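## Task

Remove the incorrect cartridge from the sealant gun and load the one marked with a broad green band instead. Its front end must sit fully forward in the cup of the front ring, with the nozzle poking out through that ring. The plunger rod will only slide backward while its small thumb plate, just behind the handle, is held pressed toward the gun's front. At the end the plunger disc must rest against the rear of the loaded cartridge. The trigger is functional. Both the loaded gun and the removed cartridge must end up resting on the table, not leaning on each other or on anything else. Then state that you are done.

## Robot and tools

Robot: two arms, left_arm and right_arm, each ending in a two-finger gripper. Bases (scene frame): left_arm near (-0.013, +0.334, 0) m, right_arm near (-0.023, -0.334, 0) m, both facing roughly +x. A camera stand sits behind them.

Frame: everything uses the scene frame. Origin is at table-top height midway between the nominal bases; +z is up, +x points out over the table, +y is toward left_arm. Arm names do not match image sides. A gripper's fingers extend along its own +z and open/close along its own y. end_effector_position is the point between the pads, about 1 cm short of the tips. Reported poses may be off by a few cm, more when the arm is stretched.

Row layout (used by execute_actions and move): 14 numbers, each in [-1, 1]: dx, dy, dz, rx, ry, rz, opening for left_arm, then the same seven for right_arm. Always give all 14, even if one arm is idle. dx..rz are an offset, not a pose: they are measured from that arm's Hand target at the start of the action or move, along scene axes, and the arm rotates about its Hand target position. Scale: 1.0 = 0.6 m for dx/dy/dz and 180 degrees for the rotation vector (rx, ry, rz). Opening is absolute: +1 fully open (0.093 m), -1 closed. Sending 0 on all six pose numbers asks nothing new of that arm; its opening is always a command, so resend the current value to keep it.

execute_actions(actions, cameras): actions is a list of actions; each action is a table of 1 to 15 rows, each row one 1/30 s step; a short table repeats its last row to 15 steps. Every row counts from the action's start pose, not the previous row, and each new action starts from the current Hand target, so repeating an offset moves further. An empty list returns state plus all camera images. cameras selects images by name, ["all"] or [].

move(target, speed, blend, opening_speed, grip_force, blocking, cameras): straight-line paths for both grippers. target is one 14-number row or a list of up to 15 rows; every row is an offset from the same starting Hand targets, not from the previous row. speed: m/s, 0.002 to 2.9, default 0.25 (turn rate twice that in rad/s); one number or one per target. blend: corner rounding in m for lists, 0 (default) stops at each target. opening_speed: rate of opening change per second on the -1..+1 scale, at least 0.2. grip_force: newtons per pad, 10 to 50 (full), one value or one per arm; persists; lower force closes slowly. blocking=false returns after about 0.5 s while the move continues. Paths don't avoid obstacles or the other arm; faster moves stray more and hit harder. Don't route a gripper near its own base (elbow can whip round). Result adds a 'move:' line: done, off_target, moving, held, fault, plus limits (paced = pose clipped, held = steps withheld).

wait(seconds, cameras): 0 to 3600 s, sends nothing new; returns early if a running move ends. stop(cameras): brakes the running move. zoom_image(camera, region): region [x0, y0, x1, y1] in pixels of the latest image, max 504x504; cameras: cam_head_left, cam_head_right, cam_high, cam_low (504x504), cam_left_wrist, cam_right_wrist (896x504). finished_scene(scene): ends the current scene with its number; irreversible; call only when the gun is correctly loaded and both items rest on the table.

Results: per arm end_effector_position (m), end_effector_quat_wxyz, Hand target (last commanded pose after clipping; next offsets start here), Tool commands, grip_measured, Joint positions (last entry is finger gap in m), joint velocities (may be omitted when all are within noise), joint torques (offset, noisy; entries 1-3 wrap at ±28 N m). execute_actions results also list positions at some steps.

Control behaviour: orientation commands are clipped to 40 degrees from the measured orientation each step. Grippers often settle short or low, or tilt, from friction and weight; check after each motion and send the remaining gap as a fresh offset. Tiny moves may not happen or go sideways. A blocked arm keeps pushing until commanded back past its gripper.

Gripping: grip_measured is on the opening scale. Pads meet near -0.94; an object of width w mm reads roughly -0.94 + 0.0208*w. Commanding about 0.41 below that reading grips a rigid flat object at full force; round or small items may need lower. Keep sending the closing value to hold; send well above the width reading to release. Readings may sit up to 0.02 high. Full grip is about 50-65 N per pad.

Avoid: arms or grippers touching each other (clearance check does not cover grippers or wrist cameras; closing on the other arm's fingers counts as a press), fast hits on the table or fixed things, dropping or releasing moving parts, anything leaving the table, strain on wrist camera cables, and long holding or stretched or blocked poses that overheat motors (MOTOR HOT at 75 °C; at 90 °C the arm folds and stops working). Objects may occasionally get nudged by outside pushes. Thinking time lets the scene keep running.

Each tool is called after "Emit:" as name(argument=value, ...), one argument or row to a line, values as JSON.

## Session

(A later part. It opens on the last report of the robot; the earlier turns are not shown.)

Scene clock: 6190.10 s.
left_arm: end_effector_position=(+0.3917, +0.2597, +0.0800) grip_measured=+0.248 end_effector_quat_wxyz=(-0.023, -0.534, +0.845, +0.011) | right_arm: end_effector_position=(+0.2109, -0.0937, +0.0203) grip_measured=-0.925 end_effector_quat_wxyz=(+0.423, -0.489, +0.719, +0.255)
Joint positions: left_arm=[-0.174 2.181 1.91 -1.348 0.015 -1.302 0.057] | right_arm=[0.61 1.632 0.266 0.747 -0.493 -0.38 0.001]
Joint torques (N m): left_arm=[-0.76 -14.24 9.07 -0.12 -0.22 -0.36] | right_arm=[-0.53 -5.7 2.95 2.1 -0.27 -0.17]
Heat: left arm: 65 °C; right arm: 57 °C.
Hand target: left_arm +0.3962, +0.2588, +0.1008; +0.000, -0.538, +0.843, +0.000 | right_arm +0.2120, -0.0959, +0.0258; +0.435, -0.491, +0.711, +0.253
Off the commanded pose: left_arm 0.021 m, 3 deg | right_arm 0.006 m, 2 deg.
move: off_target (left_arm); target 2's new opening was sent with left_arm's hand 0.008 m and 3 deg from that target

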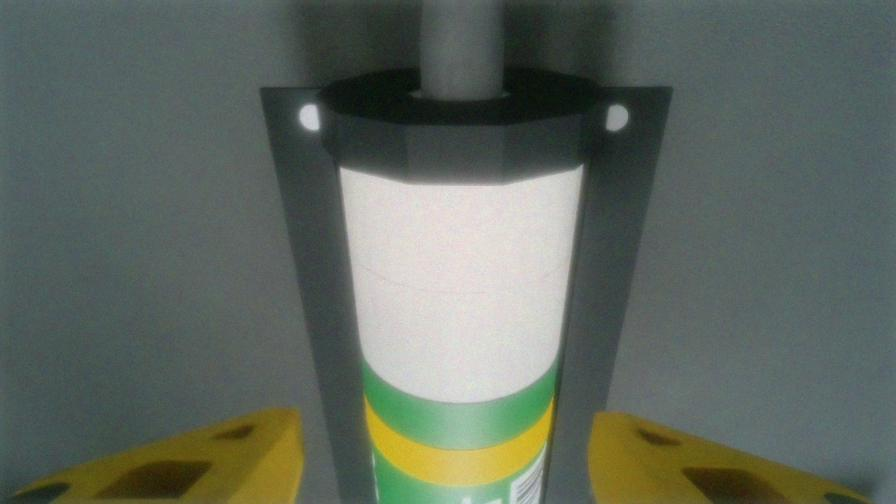

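Emit:
move(
  target=[
    [0.093,0.175,0.01,0,0,0,-0.35,0,0,0,0,0,0,-1],
    [0.093,0.175,-0.06,0,0,0,-0.35,0,0,0,0,0,0,-1],
  ],
  speed=0.2,
  cameras=["cam_left_wrist","cam_low"],
)

Emit:
zoom_image(
  camera="cam_low",
  region=[320, 240, 440, 340],
)

Scene clock: 6199.80 s.
left_arm: end_effector_position=(+0.4504, +0.3640, +0.0638) grip_measured=-0.348 end_effector_quat_wxyz=(-0.007, -0.544, +0.839, -0.001) | right_arm: end_effector_position=(+0.2109, -0.0937, +0.0203) grip_measured=-0.925 end_effector_quat_wxyz=(+0.423, -0.489, +0.719, +0.255)
Joint positions: left_arm=[0.069 2.404 2.224 -1.402 0.009 -1.083 0.028] | right_arm=[0.61 1.632 0.266 0.747 -0.493 -0.38 0.001]
Joint torques (N m): left_arm=[-0.54 -13.3 6.01 0.2 -0.17 -0.07] | right_arm=[-0.54 -5.7 2.95 2.1 -0.27 -0.17]
Heat: left arm: 69 °C; right arm: 58 °C.
Hand target: left_arm +0.4519, +0.3638, +0.0647; +0.000, -0.538, +0.843, +0.000 | right_arm +0.2120, -0.0959, +0.0258; +0.435, -0.491, +0.711, +0.253
Off the commanded pose: left_arm 0.002 m, 1 deg | right_arm 0.006 m, 2 deg.
move: done
Images, in order (width x height): cam_low 504x504, cam_left_wrist 896x504.

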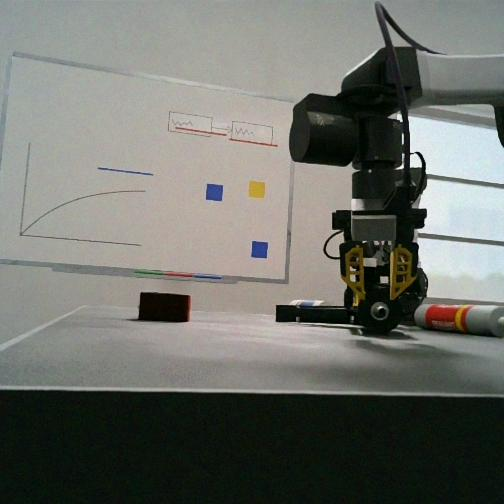

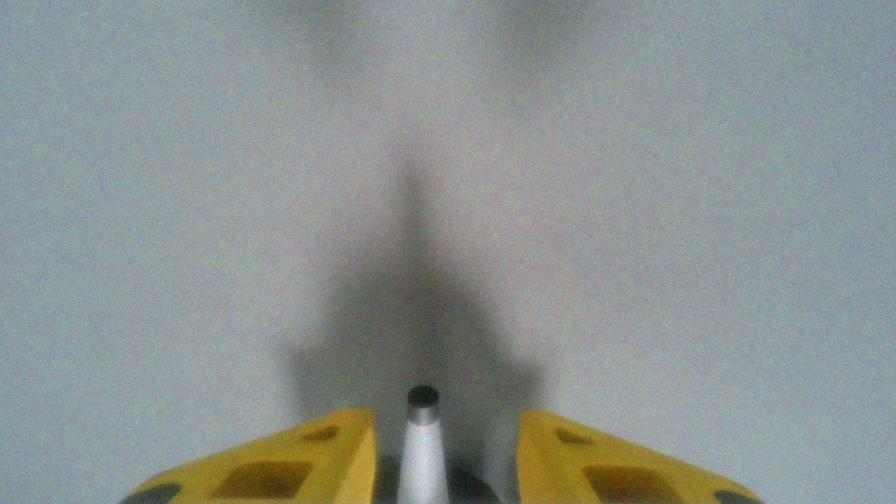

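Scaled by 4.200.

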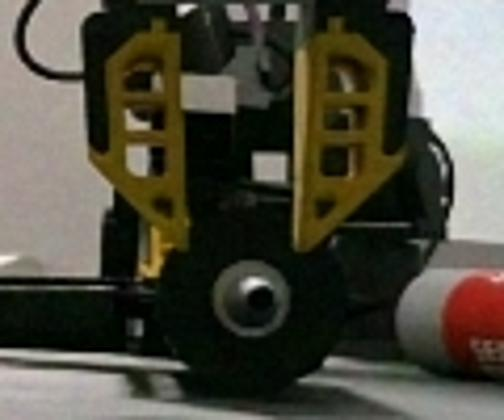

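Emit:
move(
  target=[
    [-0.006,0.0027,-0.053,0,0,0,-0.35,0,0,0,0,0,0,-1],
    [-0.0305,-0.0505,-0.050,0,0,0,-0.35,0,0,0,0,0,0,-1],
  ],
  speed=0.1,
  cameras=["cam_left_wrist","cam_low","cam_right_wrist"],
)

Emit:
zoom_image(
  camera="cam_low",
  region=[320, 240, 440, 340],
)

Scene clock: 6215.03 s.
left_arm: end_effector_position=(+0.4317, +0.3372, +0.0218) grip_measured=-0.348 end_effector_quat_wxyz=(-0.013, -0.533, +0.846, +0.011) | right_arm: end_effector_position=(+0.2107, -0.0941, +0.0200) grip_measured=-0.925 end_effector_quat_wxyz=(+0.423, -0.489, +0.719, +0.255)
Joint positions: left_arm=[0.007 2.341 1.947 -1.21 -0.005 -1.12 0.028] | right_arm=[0.61 1.631 0.265 0.746 -0.493 -0.38 0.001]
Joint torques (N m): left_arm=[-0.73 -15.3 5.41 0.14 -0.05 -0.35] | right_arm=[-0.49 -5.81 2.97 2.11 -0.27 -0.17]
Heat: left arm: 69 °C; right arm: 59 °C.
Hand target: left_arm +0.4337, +0.3336, +0.0347; +0.000, -0.538, +0.843, +0.000 | right_arm +0.2120, -0.0959, +0.0257; +0.435, -0.491, +0.711, +0.253
Off the commanded pose: left_arm 0.014 m, 2 deg | right_arm 0.006 m, 2 deg.
move: off_target (left_arm)
Images, in order (width x height): cam_low 504x504, cam_left_wrist 896x504, cam_right_wrist 896x504.

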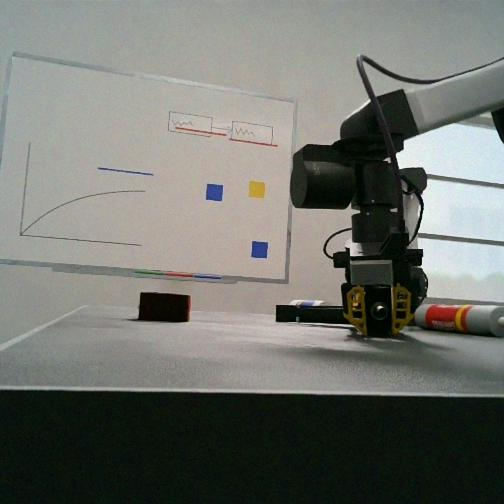

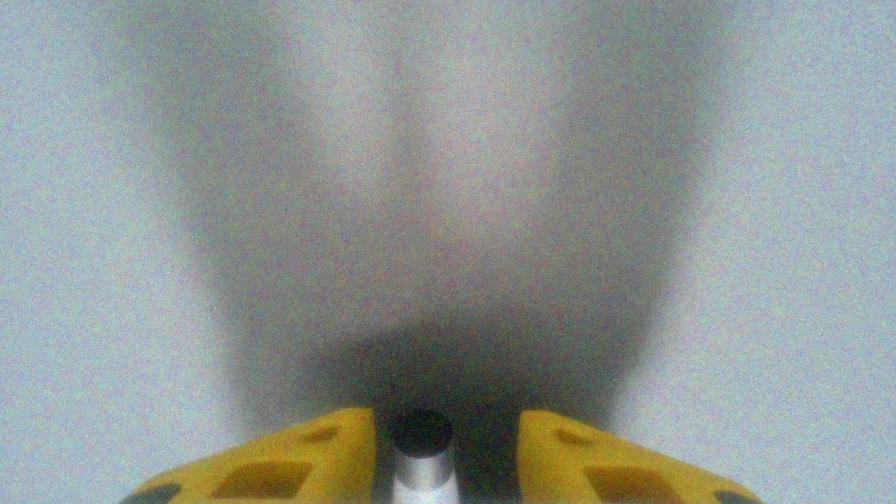

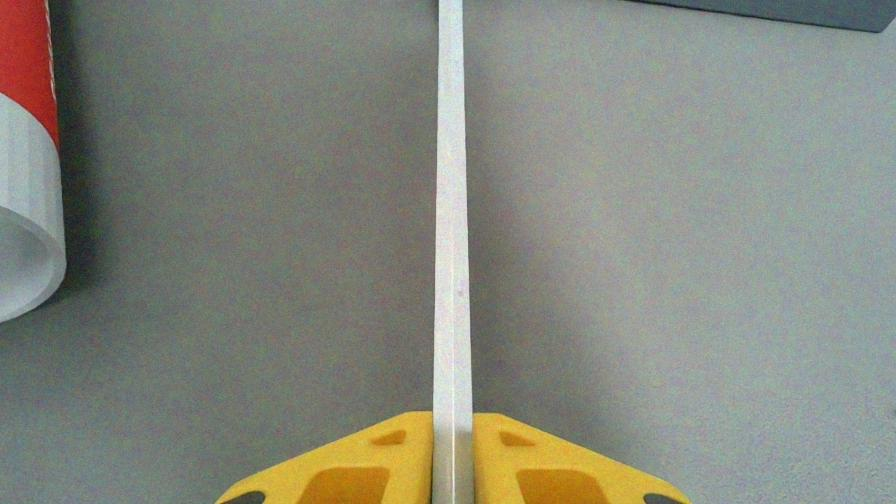

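Scaled by 4.200.

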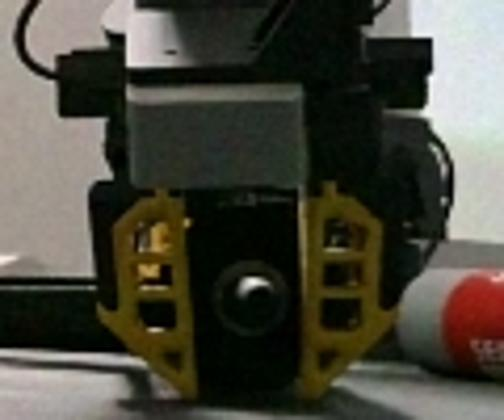

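Emit:
move(
  target=[
    [-0.042,-0.09,0.0,0,0,0,-0.35,0,0,0,0,0,0,-1],
  ],
  speed=0.08,
  cameras=["cam_low","cam_right_wrist"],
)

Emit:
zoom_image(
  camera="cam_low",
  region=[320, 240, 440, 340],
)

Scene clock: 6221.97 s.
left_arm: end_effector_position=(+0.4303, +0.3327, +0.0278) grip_measured=-0.348 end_effector_quat_wxyz=(+0.059, -0.551, +0.831, +0.043) | right_arm: end_effector_position=(+0.2084, -0.0976, +0.0188) grip_measured=-0.925 end_effector_quat_wxyz=(+0.421, -0.490, +0.719, +0.256)
Joint positions: left_arm=[-0.054 2.249 1.807 -1.086 -0.139 -1.224 0.028] | right_arm=[0.599 1.625 0.252 0.745 -0.504 -0.388 0.001]
Joint torques (N m): left_arm=[-6.5 -14.64 4.57 -0.38 1.05 -0.59] | right_arm=[0.29 -5.14 3.95 2.09 -0.17 -0.09]
Heat: left arm: 72 °C; right arm: 59 °C.
Hand target: left_arm +0.4085, +0.2797, +0.0347; +0.000, -0.538, +0.843, +0.000 | right_arm +0.2120, -0.0959, +0.0258; +0.435, -0.491, +0.711, +0.253
Off the commanded pose: left_arm 0.058 m, 9 deg | right_arm 0.008 m, 2 deg.
move: off_target (left_arm)

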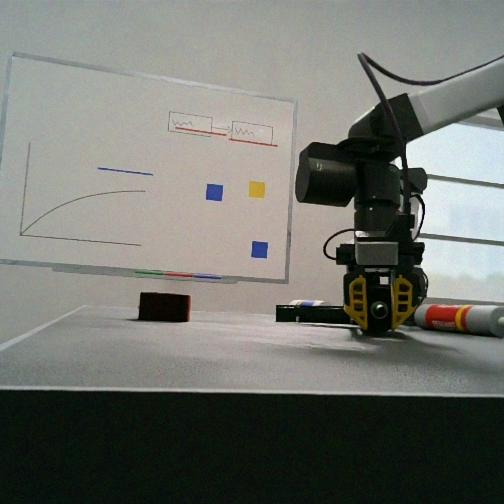

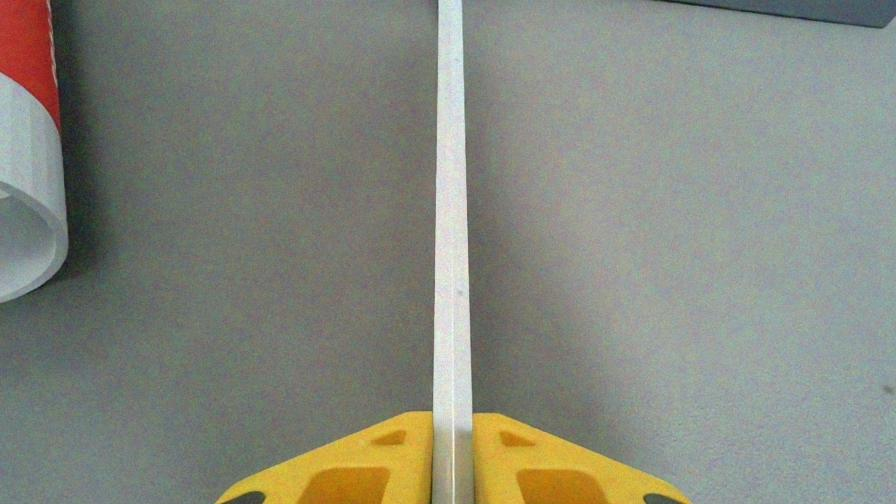

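Scaled by 4.200.

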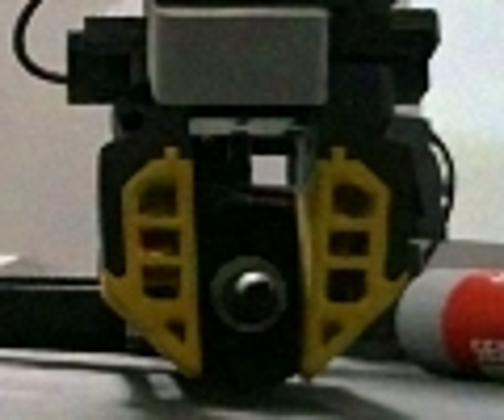

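Emit:
move(
  target=[
    [-0.03,-0.065,0.0,0,0,0,-0.35,0.04,0.086,0,0,0,0,-1],
  ],
  speed=0.06,
  cameras=["cam_low","cam_right_wrist"],
)

Emit:
zoom_image(
  camera="cam_low",
  region=[320, 240, 440, 340],
)

Scene clock: 6230.47 s.
left_arm: end_effector_position=(+0.4395, +0.3418, +0.0535) grip_measured=-0.348 end_effector_quat_wxyz=(+0.157, -0.576, +0.799, +0.076) | right_arm: end_effector_position=(+0.2190, -0.0760, +0.0142) grip_measured=-0.925 end_effector_quat_wxyz=(+0.412, -0.481, +0.732, +0.251)
Joint positions: left_arm=[-0.1 2.173 1.749 -1.009 -0.323 -1.329 0.028] | right_arm=[0.671 1.699 0.335 0.736 -0.425 -0.325 0.001]
Joint torques (N m): left_arm=[-10.8 -12.94 3.51 -0.83 2.33 -0.57] | right_arm=[4.26 -0.91 10.93 2.2 0.09 0.06]
Heat: left arm: 77 °C; right arm: 59 °C. Fold the left arm in close to its base, or ease its load, before you think long.
Hand target: left_arm +0.3905, +0.2405, +0.0347; +0.000, -0.538, +0.843, +0.000 | right_arm +0.2361, -0.0444, +0.0258; +0.435, -0.491, +0.711, +0.253
Off the commanded pose: left_arm 0.114 m, 21 deg | right_arm 0.038 m, 4 deg.
MOTOR HOT: joint 2 (shoulder) of the left arm reports 77 °C; the controller's stop level is 90 °C. To cool a motor, set the load down, stop pushing, or move to a pose that needs little force.
move: off_target (left_arm, right_arm)

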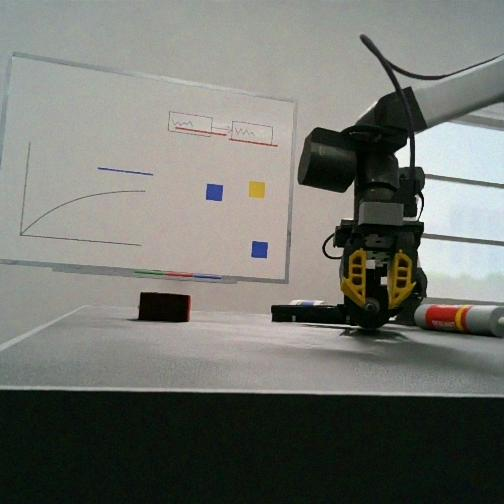

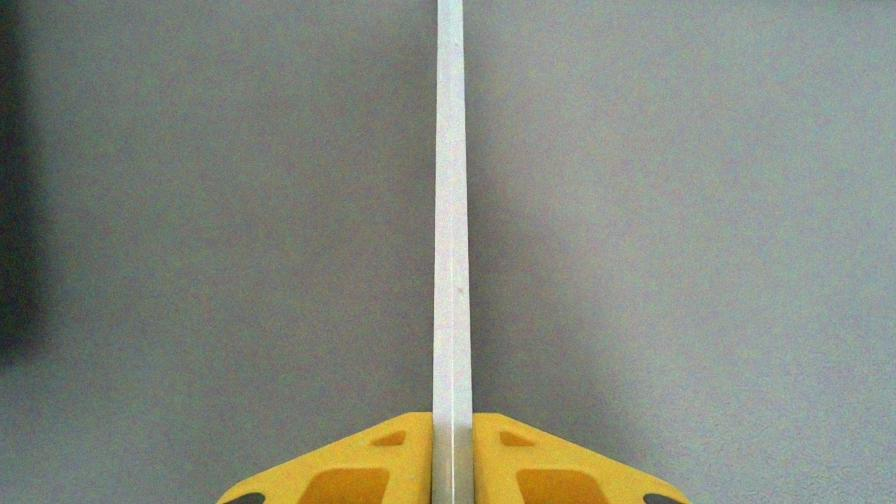

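Scaled by 4.200.

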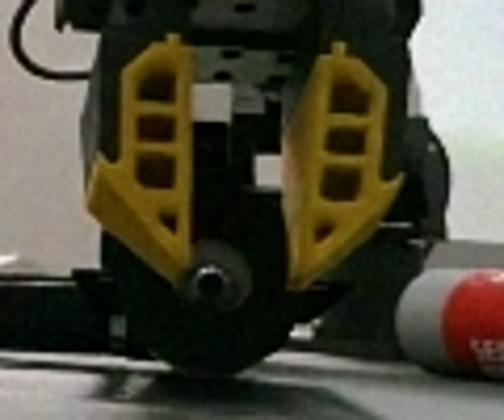

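Emit:
move(
  target=[
    [0.055,0.12,0.0,0,0,0,-0.35,-0.03,-0.062,0,0,0,0,-1],
  ],
  speed=0.1,
)

Emit:
move(
  target=[
    [0.05,0.12,0.09,0,0,0,-0.35,-0.03,-0.062,0,0,0,0,-1],
    [-0.1,-0.05,0.2,0,0,-0.2,0.3,-0.03,-0.062,0,0,0,0,-1],
    [-0.11,-0.24,0.18,0,0,-0.417,0.5,-0.03,-0.062,0,0,0,0,-1],
  ],
  speed=0.25,
  blend=[0.01,0.03,0],
  cameras=["cam_low","cam_high","cam_left_wrist"],
)

Emit:
zoom_image(
  camera="cam_low",
  region=[340, 270, 420, 340],
)

Scene clock: 6258.63 s.
left_arm: end_effector_position=(+0.4382, +0.3370, +0.0483) grip_measured=-0.348 end_effector_quat_wxyz=(+0.063, -0.556, +0.829, +0.013) | right_arm: end_effector_position=(+0.2184, -0.0825, +0.0173) grip_measured=-0.925 end_effector_quat_wxyz=(+0.420, -0.484, +0.727, +0.249)
Joint positions: left_arm=[-0.027 2.223 1.846 -1.107 -0.094 -1.206 0.028] | right_arm=[0.648 1.678 0.312 0.748 -0.444 -0.347 0.001]
Joint torques (N m): left_arm=[-2.09 -9.06 7.69 -0.28 0.7 0] | right_arm=[-0.18 -6.05 2.97 2.23 -0.38 -0.23]
Heat: left arm: 75 °C; right arm: 59 °C. Fold the left arm in close to its base, or ease its load, before you think long.
Hand target: left_arm +0.4234, +0.3127, +0.0347; +0.000, -0.538, +0.843, +0.000 | right_arm +0.2180, -0.0816, +0.0258; +0.435, -0.491, +0.711, +0.253
Off the commanded pose: left_arm 0.032 m, 8 deg | right_arm 0.009 m, 3 deg.
MOTOR HOT: still on. Joint 2 (shoulder) of the left arm reports 75 °C.
move: off_target (left_arm, right_arm)

Scene clock: 6264.03 s.
left_arm: end_effector_position=(+0.3545, +0.1711, +0.1416) grip_measured=+0.498 end_effector_quat_wxyz=(+0.000, +0.080, +0.997, +0.001) | right_arm: end_effector_position=(+0.2008, -0.1194, +0.0181) grip_measured=-0.925 end_effector_quat_wxyz=(+0.422, -0.484, +0.725, +0.248)
Joint positions: left_arm=[-0.416 2.104 2.035 -1.504 -0.002 -0.259 0.069] | right_arm=[0.536 1.545 0.187 0.708 -0.532 -0.425 0.001]
Joint torques (N m): left_arm=[-0.36 -9.33 9.36 0.04 -0.05 -0.04] | right_arm=[-0.49 -5.24 3.15 2.06 -0.49 -0.21]
Heat: left arm: 75 °C; right arm: 58 °C. Fold the left arm in close to its base, or ease its load, before you think long.
Hand target: left_arm +0.3574, +0.1686, +0.1428; +0.000, +0.087, +0.996, -0.001 | right_arm +0.2001, -0.1187, +0.0258; +0.435, -0.491, +0.711, +0.253
Off the commanded pose: left_arm 0.004 m, 1 deg | right_arm 0.008 m, 2 deg.
MOTOR HOT: still on. Joint 2 (shoulder) of the left arm reports 75 °C.
move: done; blend cut to 0 m at target 2; target 2's new opening was sent with left_arm's hand 0.011 m and 1 deg from that target
Images, in order (width x height): cam_high 504x504, cam_low 504x504, cam_left_wrist 896x504.

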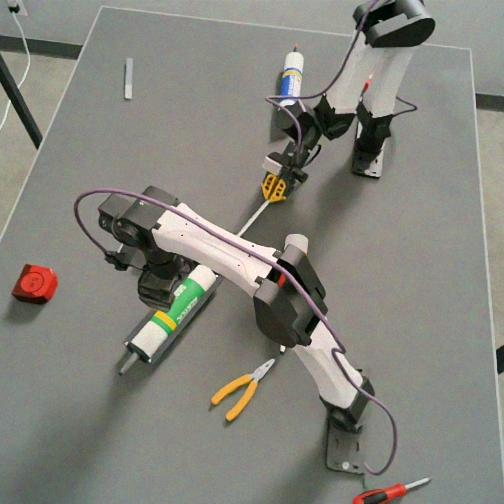

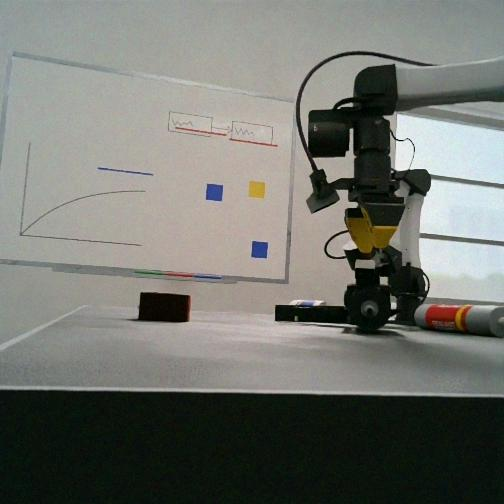

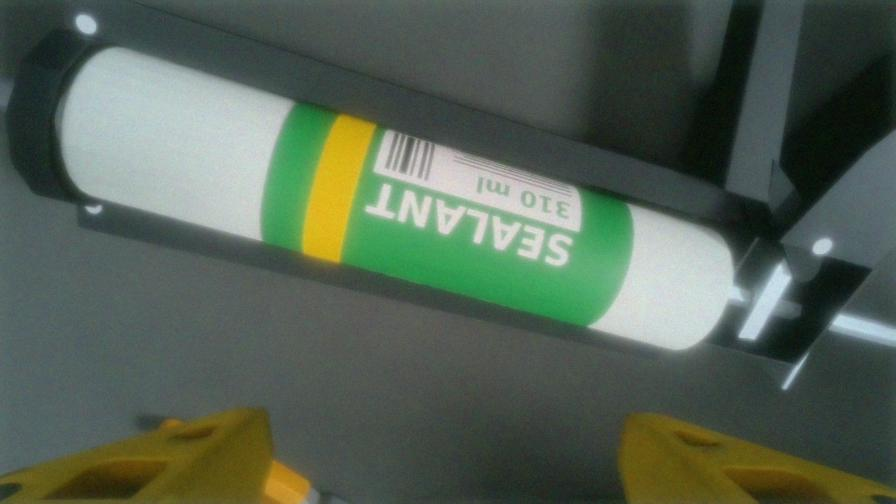

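Scaled by 6.300.

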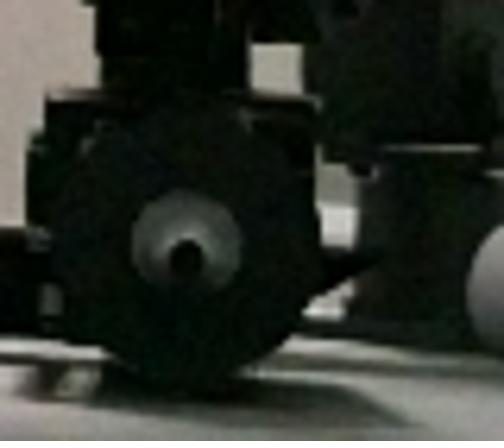

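Emit:
move(
  target=[-0.33,0.23,0.0,0,0,0.417,0.25,0,0,0,0,0,0,-1],
  speed=0.3,
)

Emit:
wait(
  seconds=10,
)

Emit:
wait(
  seconds=10,
)

Emit:
wait(
  seconds=10,
)

Emit:
wait(
  seconds=10,
)

Scene clock: 6294.00 s.
left_arm: end_effector_position=(+0.1642, +0.3043, +0.1434) grip_measured=+0.252 end_effector_quat_wxyz=(+0.003, -0.527, +0.850, -0.003) | right_arm: end_effector_position=(+0.2008, -0.1194, +0.0181) grip_measured=-0.925 end_effector_quat_wxyz=(+0.422, -0.484, +0.725, +0.248)
Joint positions: left_arm=[-0.165 1.21 1.07 -1.422 0 -1.278 0.057] | right_arm=[0.536 1.545 0.187 0.708 -0.532 -0.425 0.001]
Joint torques (N m): left_arm=[0.51 -4.16 5.75 0.04 -0.11 -0.34] | right_arm=[-0.47 -5.24 3.15 2.06 -0.49 -0.21]
Heat: left arm: 72 °C; right arm: 57 °C. Fold the left arm in close to its base, or ease its load, before you think long.
Hand target: left_arm +0.1594, +0.3066, +0.1427; +0.000, -0.538, +0.843, +0.000 | right_arm +0.2001, -0.1187, +0.0258; +0.435, -0.491, +0.711, +0.253
Off the commanded pose: left_arm 0.005 m, 1 deg | right_arm 0.008 m, 2 deg.
MOTOR HOT: still on. Joint 2 (shoulder) of the left arm reports 72 °C.
move: done

Scene clock: 6304.00 s.
left_arm: end_effector_position=(+0.1642, +0.3043, +0.1434) grip_measured=+0.252 end_effector_quat_wxyz=(+0.003, -0.527, +0.850, -0.003) | right_arm: end_effector_position=(+0.2008, -0.1194, +0.0181) grip_measured=-0.925 end_effector_quat_wxyz=(+0.422, -0.484, +0.725, +0.248)
Joint positions: left_arm=[-0.165 1.21 1.07 -1.422 0 -1.278 0.057] | right_arm=[0.536 1.545 0.187 0.708 -0.532 -0.425 0.001]
Joint torques (N m): left_arm=[0.54 -4.12 5.78 0.03 -0.11 -0.35] | right_arm=[-0.47 -5.26 3.15 2.06 -0.49 -0.21]
Heat: left arm: 67 °C; right arm: 56 °C.
Hand target: left_arm +0.1594, +0.3066, +0.1427; +0.000, -0.538, +0.843, +0.000 | right_arm +0.2001, -0.1187, +0.0258; +0.435, -0.491, +0.711, +0.253
Tool commands: left_gripper/opening=+0.25 right_gripper/opening=-1.0
Off the commanded pose: left_arm 0.005 m, 1 deg | right_arm 0.008 m, 2 deg.
MOTOR HOT: cleared for the motors of the left arm.
wait: 10.00 s; at rest by 0.17 s

Scene clock: 6314.00 s.
left_arm: end_effector_position=(+0.1642, +0.3043, +0.1434) grip_measured=+0.252 end_effector_quat_wxyz=(+0.003, -0.527, +0.850, -0.003) | right_arm: end_effector_position=(+0.2008, -0.1194, +0.0181) grip_measured=-0.925 end_effector_quat_wxyz=(+0.422, -0.484, +0.725, +0.248)
Joint positions: left_arm=[-0.165 1.21 1.07 -1.422 0 -1.278 0.057] | right_arm=[0.536 1.545 0.187 0.708 -0.532 -0.425 0.001]
Joint torques (N m): left_arm=[0.51 -4.16 5.78 0.03 -0.11 -0.37] | right_arm=[-0.47 -5.24 3.15 2.06 -0.49 -0.21]
Heat: left arm: 64 °C; right arm: 56 °C.
Hand target: left_arm +0.1594, +0.3066, +0.1427; +0.000, -0.538, +0.843, +0.000 | right_arm +0.2001, -0.1187, +0.0258; +0.435, -0.491, +0.711, +0.253
Tool commands: left_gripper/opening=+0.25 right_gripper/opening=-1.0
Off the commanded pose: left_arm 0.005 m, 1 deg | right_arm 0.008 m, 2 deg.
wait: 10.00 s; at rest by 0.17 s

Scene clock: 6324.00 s.
left_arm: end_effector_position=(+0.1642, +0.3043, +0.1434) grip_measured=+0.252 end_effector_quat_wxyz=(+0.003, -0.527, +0.850, -0.003) | right_arm: end_effector_position=(+0.2008, -0.1194, +0.0181) grip_measured=-0.925 end_effector_quat_wxyz=(+0.422, -0.484, +0.725, +0.248)
Joint positions: left_arm=[-0.165 1.21 1.07 -1.422 0 -1.278 0.057] | right_arm=[0.536 1.545 0.187 0.708 -0.532 -0.425 0.001]
Joint torques (N m): left_arm=[0.53 -4.12 5.78 0.04 -0.1 -0.36] | right_arm=[-0.47 -5.24 3.15 2.07 -0.49 -0.22]
Heat: left arm: 61 °C; right arm: 56 °C.
Hand target: left_arm +0.1594, +0.3066, +0.1427; +0.000, -0.538, +0.843, +0.000 | right_arm +0.2001, -0.1187, +0.0258; +0.435, -0.491, +0.711, +0.253
Tool commands: left_gripper/opening=+0.25 right_gripper/opening=-1.0
Off the commanded pose: left_arm 0.005 m, 1 deg | right_arm 0.008 m, 2 deg.
wait: 10.00 s; at rest by 0.17 s

Scene clock: 6334.00 s.
left_arm: end_effector_position=(+0.1642, +0.3043, +0.1434) grip_measured=+0.252 end_effector_quat_wxyz=(+0.003, -0.527, +0.850, -0.003) | right_arm: end_effector_position=(+0.2008, -0.1194, +0.0181) grip_measured=-0.925 end_effector_quat_wxyz=(+0.422, -0.484, +0.725, +0.248)
Joint positions: left_arm=[-0.165 1.21 1.07 -1.422 0 -1.278 0.057] | right_arm=[0.536 1.545 0.187 0.708 -0.532 -0.425 0.001]
Joint torques (N m): left_arm=[0.54 -4.16 5.78 0.03 -0.11 -0.36] | right_arm=[-0.47 -5.24 3.14 2.06 -0.49 -0.21]
Heat: left arm: 59 °C; right arm: 56 °C.
Hand target: left_arm +0.1594, +0.3066, +0.1427; +0.000, -0.538, +0.843, +0.000 | right_arm +0.2001, -0.1187, +0.0258; +0.435, -0.491, +0.711, +0.253
Tool commands: left_gripper/opening=+0.25 right_gripper/opening=-1.0
Off the commanded pose: left_arm 0.005 m, 1 deg | right_arm 0.008 m, 2 deg.
wait: 10.00 s; at rest by 0.17 s

Emit:
move(
  target=[
    [0.394,-0.118,-0.1,0,0,0,0.25,0,0,0,0,0,0,-1],
    [0.394,-0.118,-0.145,0,0,0,0.25,0,0,0,0,0,0,-1],
  ],
  speed=0.3,
  cameras=["cam_left_wrist"],
)

Scene clock: 6344.87 s.
left_arm: end_effector_position=(+0.3956, +0.2384, +0.0611) grip_measured=+0.252 end_effector_quat_wxyz=(+0.001, -0.533, +0.846, -0.002) | right_arm: end_effector_position=(+0.2008, -0.1194, +0.0181) grip_measured=-0.925 end_effector_quat_wxyz=(+0.422, -0.484, +0.725, +0.248)
Joint positions: left_arm=[-0.228 2.167 1.814 -1.213 0.001 -1.355 0.057] | right_arm=[0.536 1.545 0.187 0.708 -0.532 -0.425 0.001]
Joint torques (N m): left_arm=[-0.8 -10.37 6.16 0.19 -0.11 -0.37] | right_arm=[-0.47 -5.26 3.14 2.06 -0.48 -0.21]
Heat: left arm: 58 °C; right arm: 56 °C.
Hand target: left_arm +0.3958, +0.2358, +0.0558; +0.000, -0.538, +0.843, +0.000 | right_arm +0.2001, -0.1187, +0.0258; +0.435, -0.491, +0.711, +0.253
Off the commanded pose: left_arm 0.006 m, 1 deg | right_arm 0.008 m, 2 deg.
move: done

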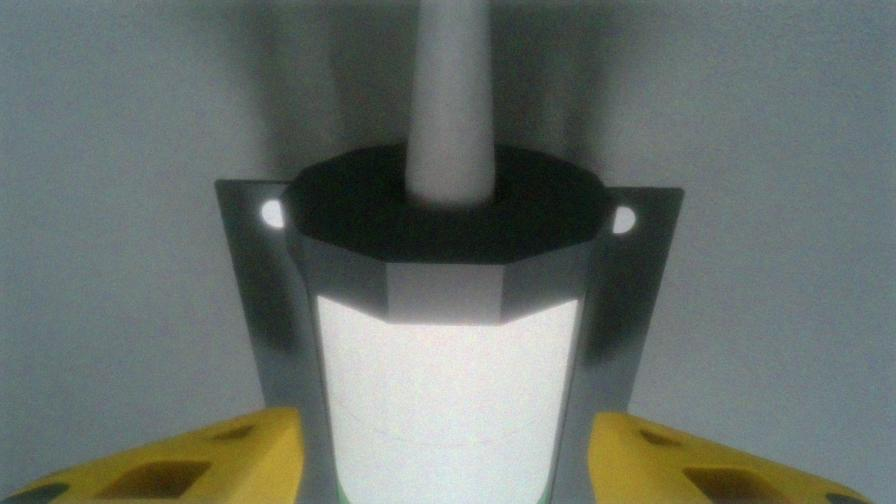

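Emit:
move(
  target=[
    [-0.0057,-0.012,-0.026,0,0,0,0.25,0,0,0,0,0,0,-1],
    [-0.0057,-0.012,-0.026,0,0,0,-0.35,0,0,0,0,0,0,-1],
    [-0.0057,-0.012,0.012,0,0,0,-0.35,0,0,0,0,0,0,-1],
    [0.023,0.048,0.02,0,0,0,-0.35,0,0,0,0,0,0,-1],
  ],
  speed=0.09,
  opening_speed=0.8,
  cameras=["cam_left_wrist","cam_low"],
)

Emit:
zoom_image(
  camera="cam_low",
  region=[340, 270, 420, 340],
)

Scene clock: 6356.87 s.
left_arm: end_effector_position=(+0.3945, +0.2432, +0.0547) grip_measured=-0.184 end_effector_quat_wxyz=(-0.034, -0.537, +0.843, -0.009) | right_arm: end_effector_position=(+0.1999, -0.1202, +0.0179) grip_measured=-0.925 end_effector_quat_wxyz=(+0.420, -0.484, +0.726, +0.250)
Joint positions: left_arm=[-0.193 2.204 1.845 -1.249 0.06 -1.328 0.036] | right_arm=[0.532 1.54 0.186 0.7 -0.538 -0.427 0.001]
Joint torques (N m): left_arm=[2.84 -11.67 11.21 -0.13 -0.62 0.1] | right_arm=[-0.23 -4.9 3.26 2.14 -0.43 -0.19]
Heat: left arm: 60 °C; right arm: 56 °C.
Hand target: left_arm +0.4096, +0.2647, +0.0679; +0.001, -0.538, +0.843, +0.000 | right_arm +0.2001, -0.1188, +0.0258; +0.435, -0.491, +0.711, +0.253
Off the commanded pose: left_arm 0.029 m, 4 deg | right_arm 0.008 m, 3 deg.
move: off_target (left_arm)
Images, in order (width x height): cam_low 504x504, cam_left_wrist 896x504.

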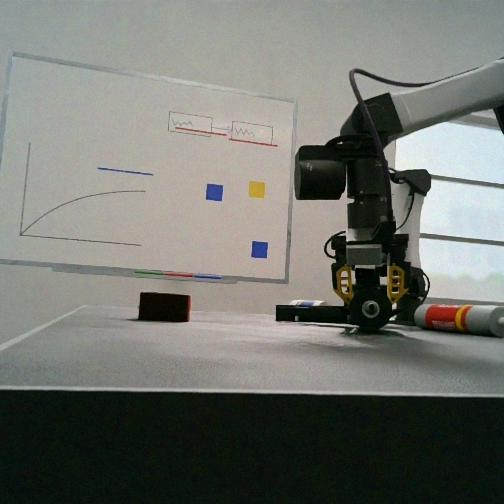

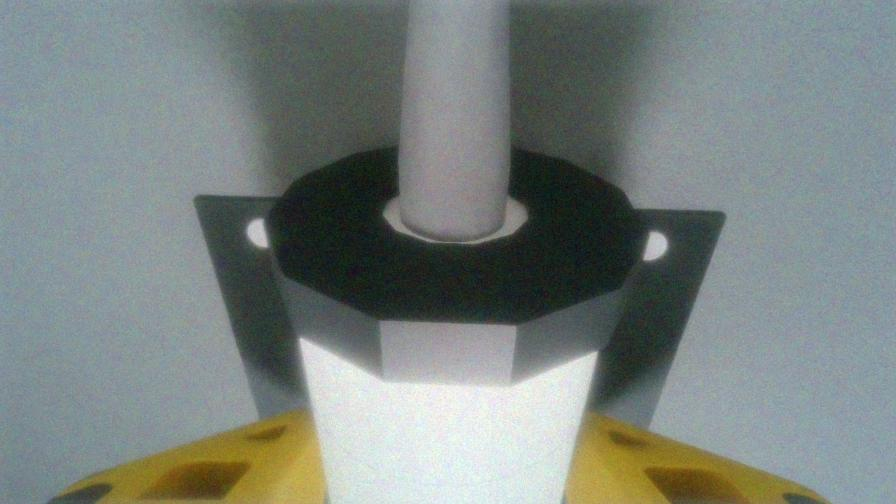

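Scaled by 6.300.

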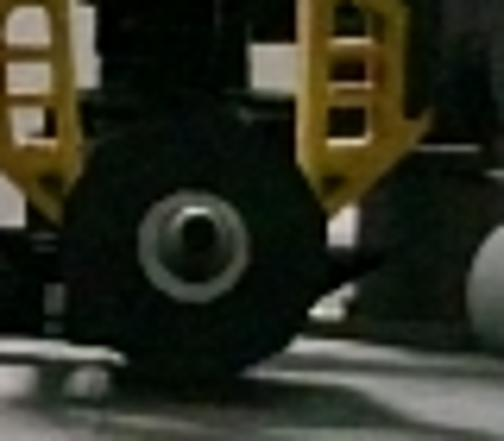

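Emit:
move(
  target=[
    [-0.024,-0.038,-0.013,0,0,0,-0.35,0,0,0,0,0,0,-1],
    [-0.024,-0.038,-0.013,0,0,0,0.25,0,0,0,0,0,0,-1],
    [-0.024,-0.038,0.06,0,0,0,0.25,0,0,0,0,0,0,-1],
  ],
  speed=0.09,
  opening_speed=1.5,
)

Emit:
move(
  target=[
    [-0.02,-0.18,0.05,0,0,-0.25,0.5,0,0,0,0,0,0,-1],
    [-0.012,-0.36,0.0,0,0,-0.489,1,0,0,0,0,0,0,-1],
  ],
  speed=0.25,
  blend=[0.03,0],
  cameras=["cam_left_wrist","cam_low"],
)

Emit:
zoom_image(
  camera="cam_low",
  region=[340, 270, 420, 340],
)

Scene clock: 6372.70 s.
left_arm: end_effector_position=(+0.3911, +0.2429, +0.0830) grip_measured=+0.248 end_effector_quat_wxyz=(-0.022, -0.536, +0.844, +0.012) | right_arm: end_effector_position=(+0.1999, -0.1199, +0.0187) grip_measured=-0.925 end_effector_quat_wxyz=(+0.421, -0.485, +0.725, +0.250)
Joint positions: left_arm=[-0.214 2.193 1.941 -1.367 0.014 -1.349 0.057] | right_arm=[0.532 1.538 0.186 0.7 -0.54 -0.427 0.001]
Joint torques (N m): left_arm=[-0.73 -14.3 9.06 -0.15 -0.23 -0.29] | right_arm=[-0.23 -4.72 3.28 2.13 -0.42 -0.19]
Heat: left arm: 66 °C; right arm: 58 °C.
Hand target: left_arm +0.3953, +0.2419, +0.1038; +0.001, -0.538, +0.843, +0.000 | right_arm +0.2001, -0.1188, +0.0258; +0.435, -0.491, +0.711, +0.253
Off the commanded pose: left_arm 0.021 m, 3 deg | right_arm 0.007 m, 2 deg.
move: off_target (left_arm)

Scene clock: 6377.03 s.
left_arm: end_effector_position=(+0.3858, +0.0278, +0.1042) grip_measured=+1.000 end_effector_quat_wxyz=(+0.047, +0.190, +0.980, -0.030) | right_arm: end_effector_position=(+0.1999, -0.1199, +0.0187) grip_measured=-0.925 end_effector_quat_wxyz=(+0.421, -0.485, +0.725, +0.250)
Joint positions: left_arm=[-0.649 2.543 2.637 -1.554 0.012 -0.268 0.093] | right_arm=[0.532 1.538 0.186 0.7 -0.54 -0.427 0.001]
Joint torques (N m): left_arm=[-0.53 -12 9.29 0.31 -0.14 -0.05] | right_arm=[-0.21 -4.71 3.26 2.13 -0.42 -0.19]
Heat: left arm: 67 °C; right arm: 59 °C.
Hand target: left_arm +0.3880, +0.0258, +0.1040; +0.000, +0.199, +0.980, -0.001 | right_arm +0.2001, -0.1188, +0.0258; +0.435, -0.491, +0.711, +0.253
Off the commanded pose: left_arm 0.003 m, 6 deg | right_arm 0.007 m, 2 deg.
joint sent to its limit (left arm) — joint 4 (wrist pitch), lower limit. The joint targets are off in orientation, not in position.
move: off_target (left_arm); target 2's new opening was sent with left_arm's hand 0.003 m and 6 deg from that target
Images, in order (width x height): cam_low 504x504, cam_left_wrist 896x504.

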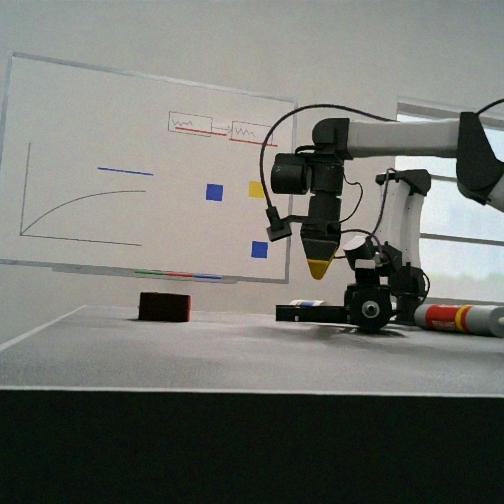

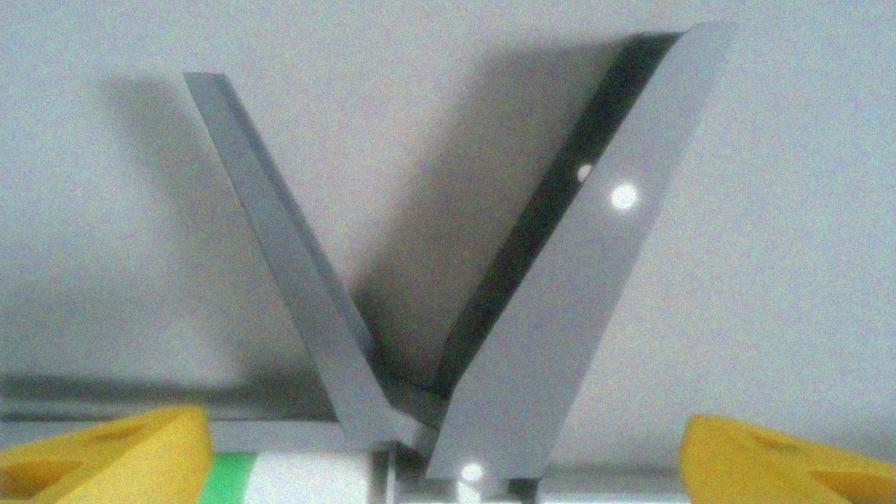

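Scaled by 6.300.

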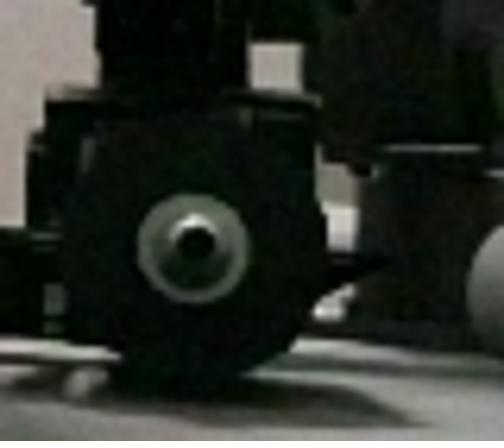

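Emit:
zoom_image(
  camera="cam_low",
  region=[270, 200, 370, 300],
)

Scaled by 5.040.

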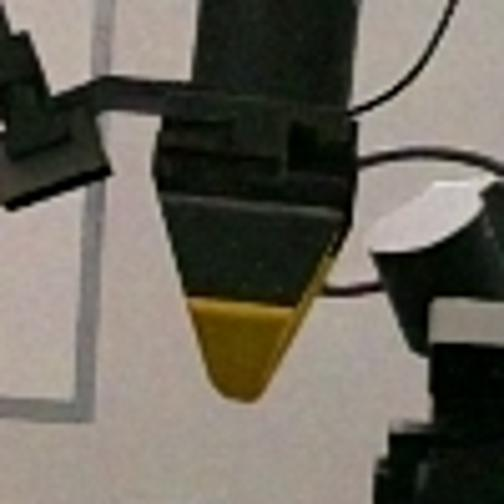

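Emit:
move(
  target=[
    [-0.035,0.008,-0.05,0,0,0,1,0,0,0,0,0,0,-1],
  ],
  speed=0.2,
  cameras=["cam_left_wrist","cam_low"],
)

Scene clock: 6421.13 s.
left_arm: end_effector_position=(+0.3700, +0.0300, +0.0807) grip_measured=+1.000 end_effector_quat_wxyz=(+0.008, +0.198, +0.980, -0.010) | right_arm: end_effector_position=(+0.1999, -0.1199, +0.0187) grip_measured=-0.925 end_effector_quat_wxyz=(+0.421, -0.485, +0.725, +0.250)
Joint positions: left_arm=[-0.665 2.55 2.56 -1.556 0.01 -0.268 0.093] | right_arm=[0.532 1.538 0.186 0.7 -0.54 -0.427 0.001]
Joint torques (N m): left_arm=[-0.73 -12.4 6.19 0.17 -0.14 -0.23] | right_arm=[-0.2 -4.71 3.26 2.13 -0.42 -0.19]
Heat: left arm: 69 °C; right arm: 61 °C.
Hand target: left_arm +0.3670, +0.0307, +0.0739; +0.000, +0.199, +0.980, -0.001 | right_arm +0.2001, -0.1188, +0.0258; +0.435, -0.491, +0.711, +0.253
Off the commanded pose: left_arm 0.007 m, 1 deg | right_arm 0.007 m, 2 deg.
joint sent to its limit (left arm) — joint 4 (wrist pitch), lower limit. The joint targets still meet the commanded pose.
move: done
Images, in order (width x height): cam_low 504x504, cam_left_wrist 896x504.

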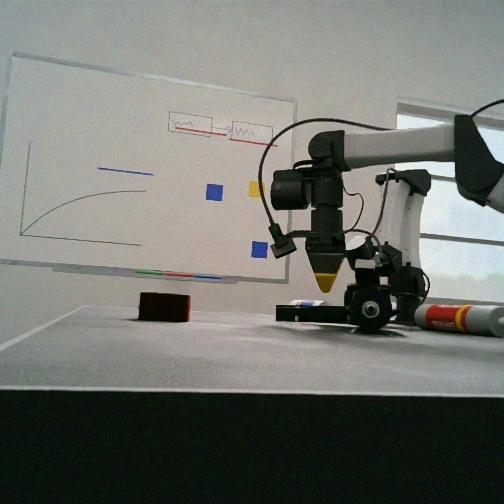

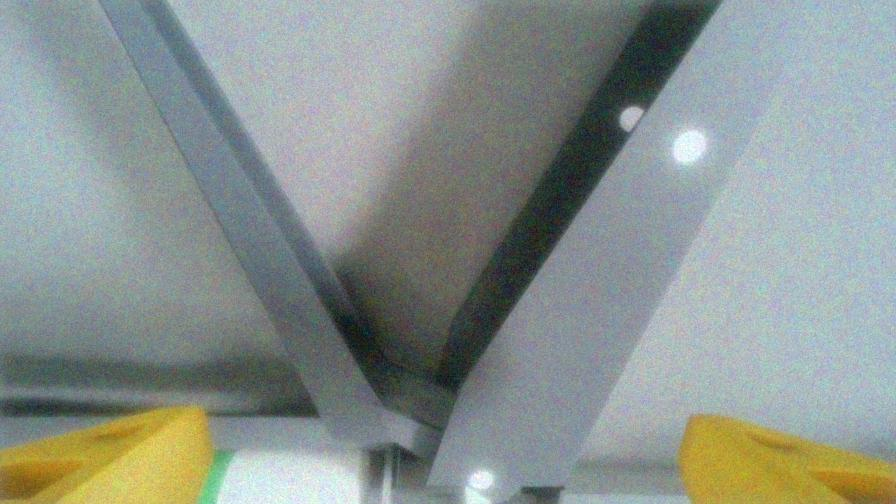

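Emit:
move(
  target=[
    [-0.0127,0.0035,-0.03,0,0,0,1,0,0,0,0,0,0,-1],
  ],
  speed=0.15,
  cameras=["cam_left_wrist","cam_low"],
)

Scene clock: 6434.13 s.
left_arm: end_effector_position=(+0.3562, +0.0367, +0.0355) grip_measured=+1.000 end_effector_quat_wxyz=(-0.027, +0.200, +0.979, +0.007) | right_arm: end_effector_position=(+0.1999, -0.1200, +0.0187) grip_measured=-0.925 end_effector_quat_wxyz=(+0.421, -0.484, +0.725, +0.250)
Joint positions: left_arm=[-0.672 2.525 2.331 -1.43 0.012 -0.27 0.093] | right_arm=[0.532 1.537 0.186 0.699 -0.539 -0.427 0.001]
Joint torques (N m): left_arm=[-0.77 -17.28 5.86 0.13 -0.14 -0.28] | right_arm=[-0.21 -4.68 3.26 2.14 -0.42 -0.19]
Heat: left arm: 70 °C; right arm: 61 °C.
Hand target: left_arm +0.3594, +0.0328, +0.0559; +0.000, +0.199, +0.980, -0.001 | right_arm +0.2001, -0.1188, +0.0257; +0.435, -0.491, +0.711, +0.253
Off the commanded pose: left_arm 0.021 m, 3 deg | right_arm 0.007 m, 2 deg.
move: off_target (left_arm)
Images, in order (width x height): cam_low 504x504, cam_left_wrist 896x504.

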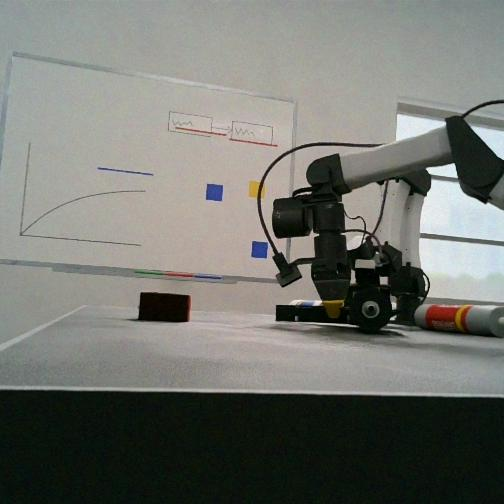

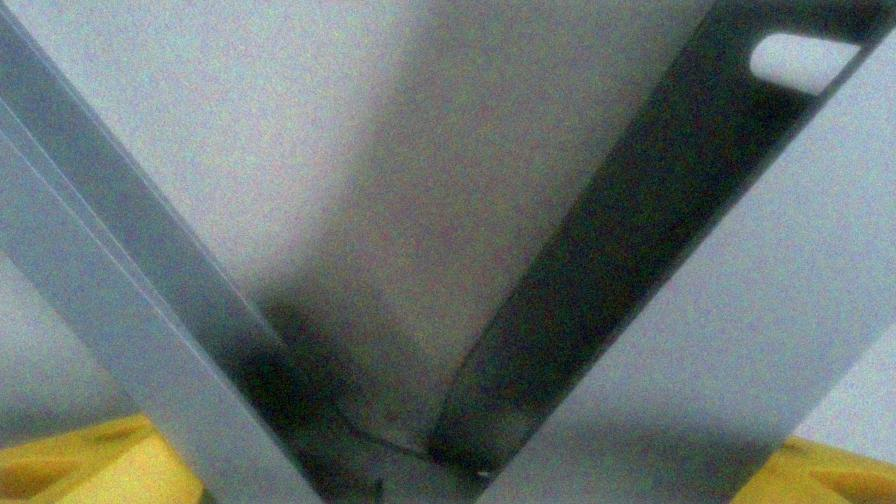

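Emit:
move(
  target=[
    [0.008,-0.004,-0.012,0,0,0,1,0,0,0,0,0,0,-1],
  ],
  speed=0.1,
  cameras=["cam_left_wrist","cam_low","cam_right_wrist"],
)

Emit:
zoom_image(
  camera="cam_low",
  region=[270, 260, 420, 350],
)

Scene clock: 6445.57 s.
left_arm: end_effector_position=(+0.3569, +0.0362, +0.0354) grip_measured=+1.000 end_effector_quat_wxyz=(-0.025, +0.200, +0.979, +0.006) | right_arm: end_effector_position=(+0.1999, -0.1200, +0.0187) grip_measured=-0.925 end_effector_quat_wxyz=(+0.421, -0.484, +0.725, +0.250)
Joint positions: left_arm=[-0.672 2.525 2.331 -1.426 0.011 -0.27 0.093] | right_arm=[0.532 1.537 0.186 0.699 -0.539 -0.427 0.001]
Joint torques (N m): left_arm=[-0.57 -14.8 8.57 0.14 -0.15 -0.26] | right_arm=[-0.21 -4.68 3.28 2.14 -0.42 -0.19]
Heat: left arm: 80 °C; right arm: 61 °C. Fold the left arm in close to its base, or ease its load, before you think long.
Hand target: left_arm +0.3642, +0.0304, +0.0487; +0.000, +0.199, +0.980, -0.001 | right_arm +0.2001, -0.1188, +0.0257; +0.435, -0.491, +0.711, +0.253
Off the commanded pose: left_arm 0.016 m, 3 deg | right_arm 0.007 m, 2 deg.
MOTOR HOT: joint 2 (shoulder) of the left arm reports 80 °C; the controller's stop level is 90 °C. To cool a motor, set the load down, stop pushing, or move to a pose that needs little force.
move: off_target (left_arm)
Images, in order (width x height): cam_low 504x504, cam_left_wrist 896x504, cam_right_wrist 896x504.

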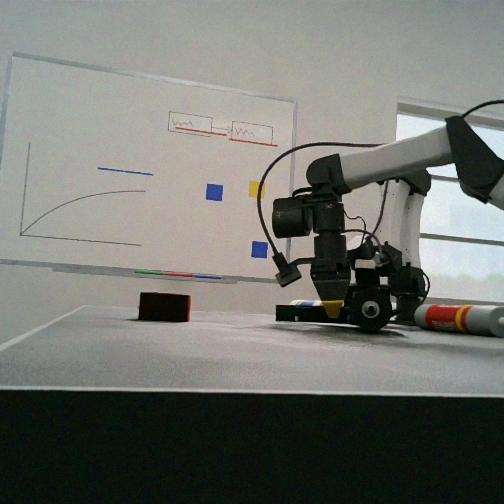

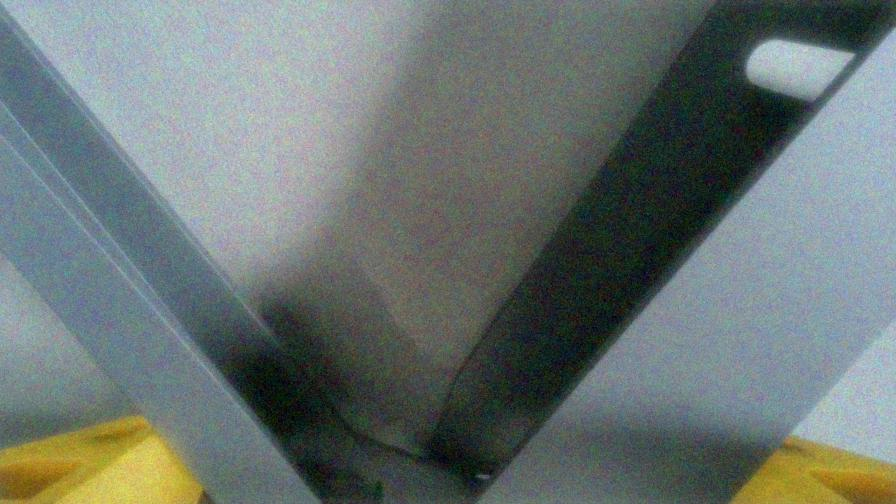

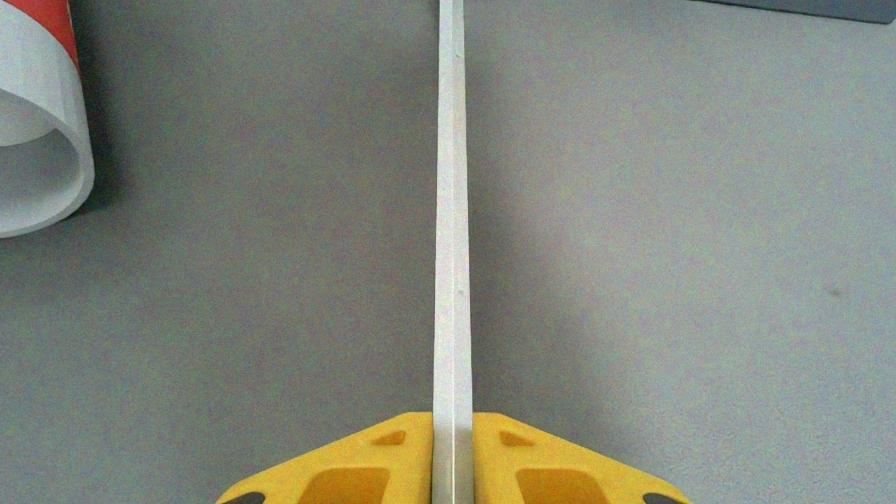

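Scaled by 3.360.

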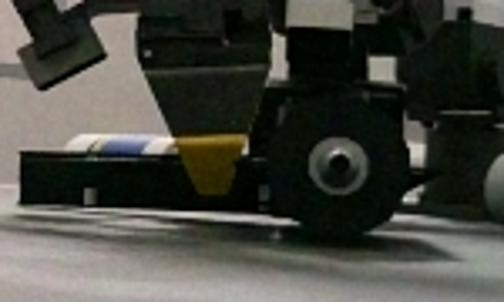

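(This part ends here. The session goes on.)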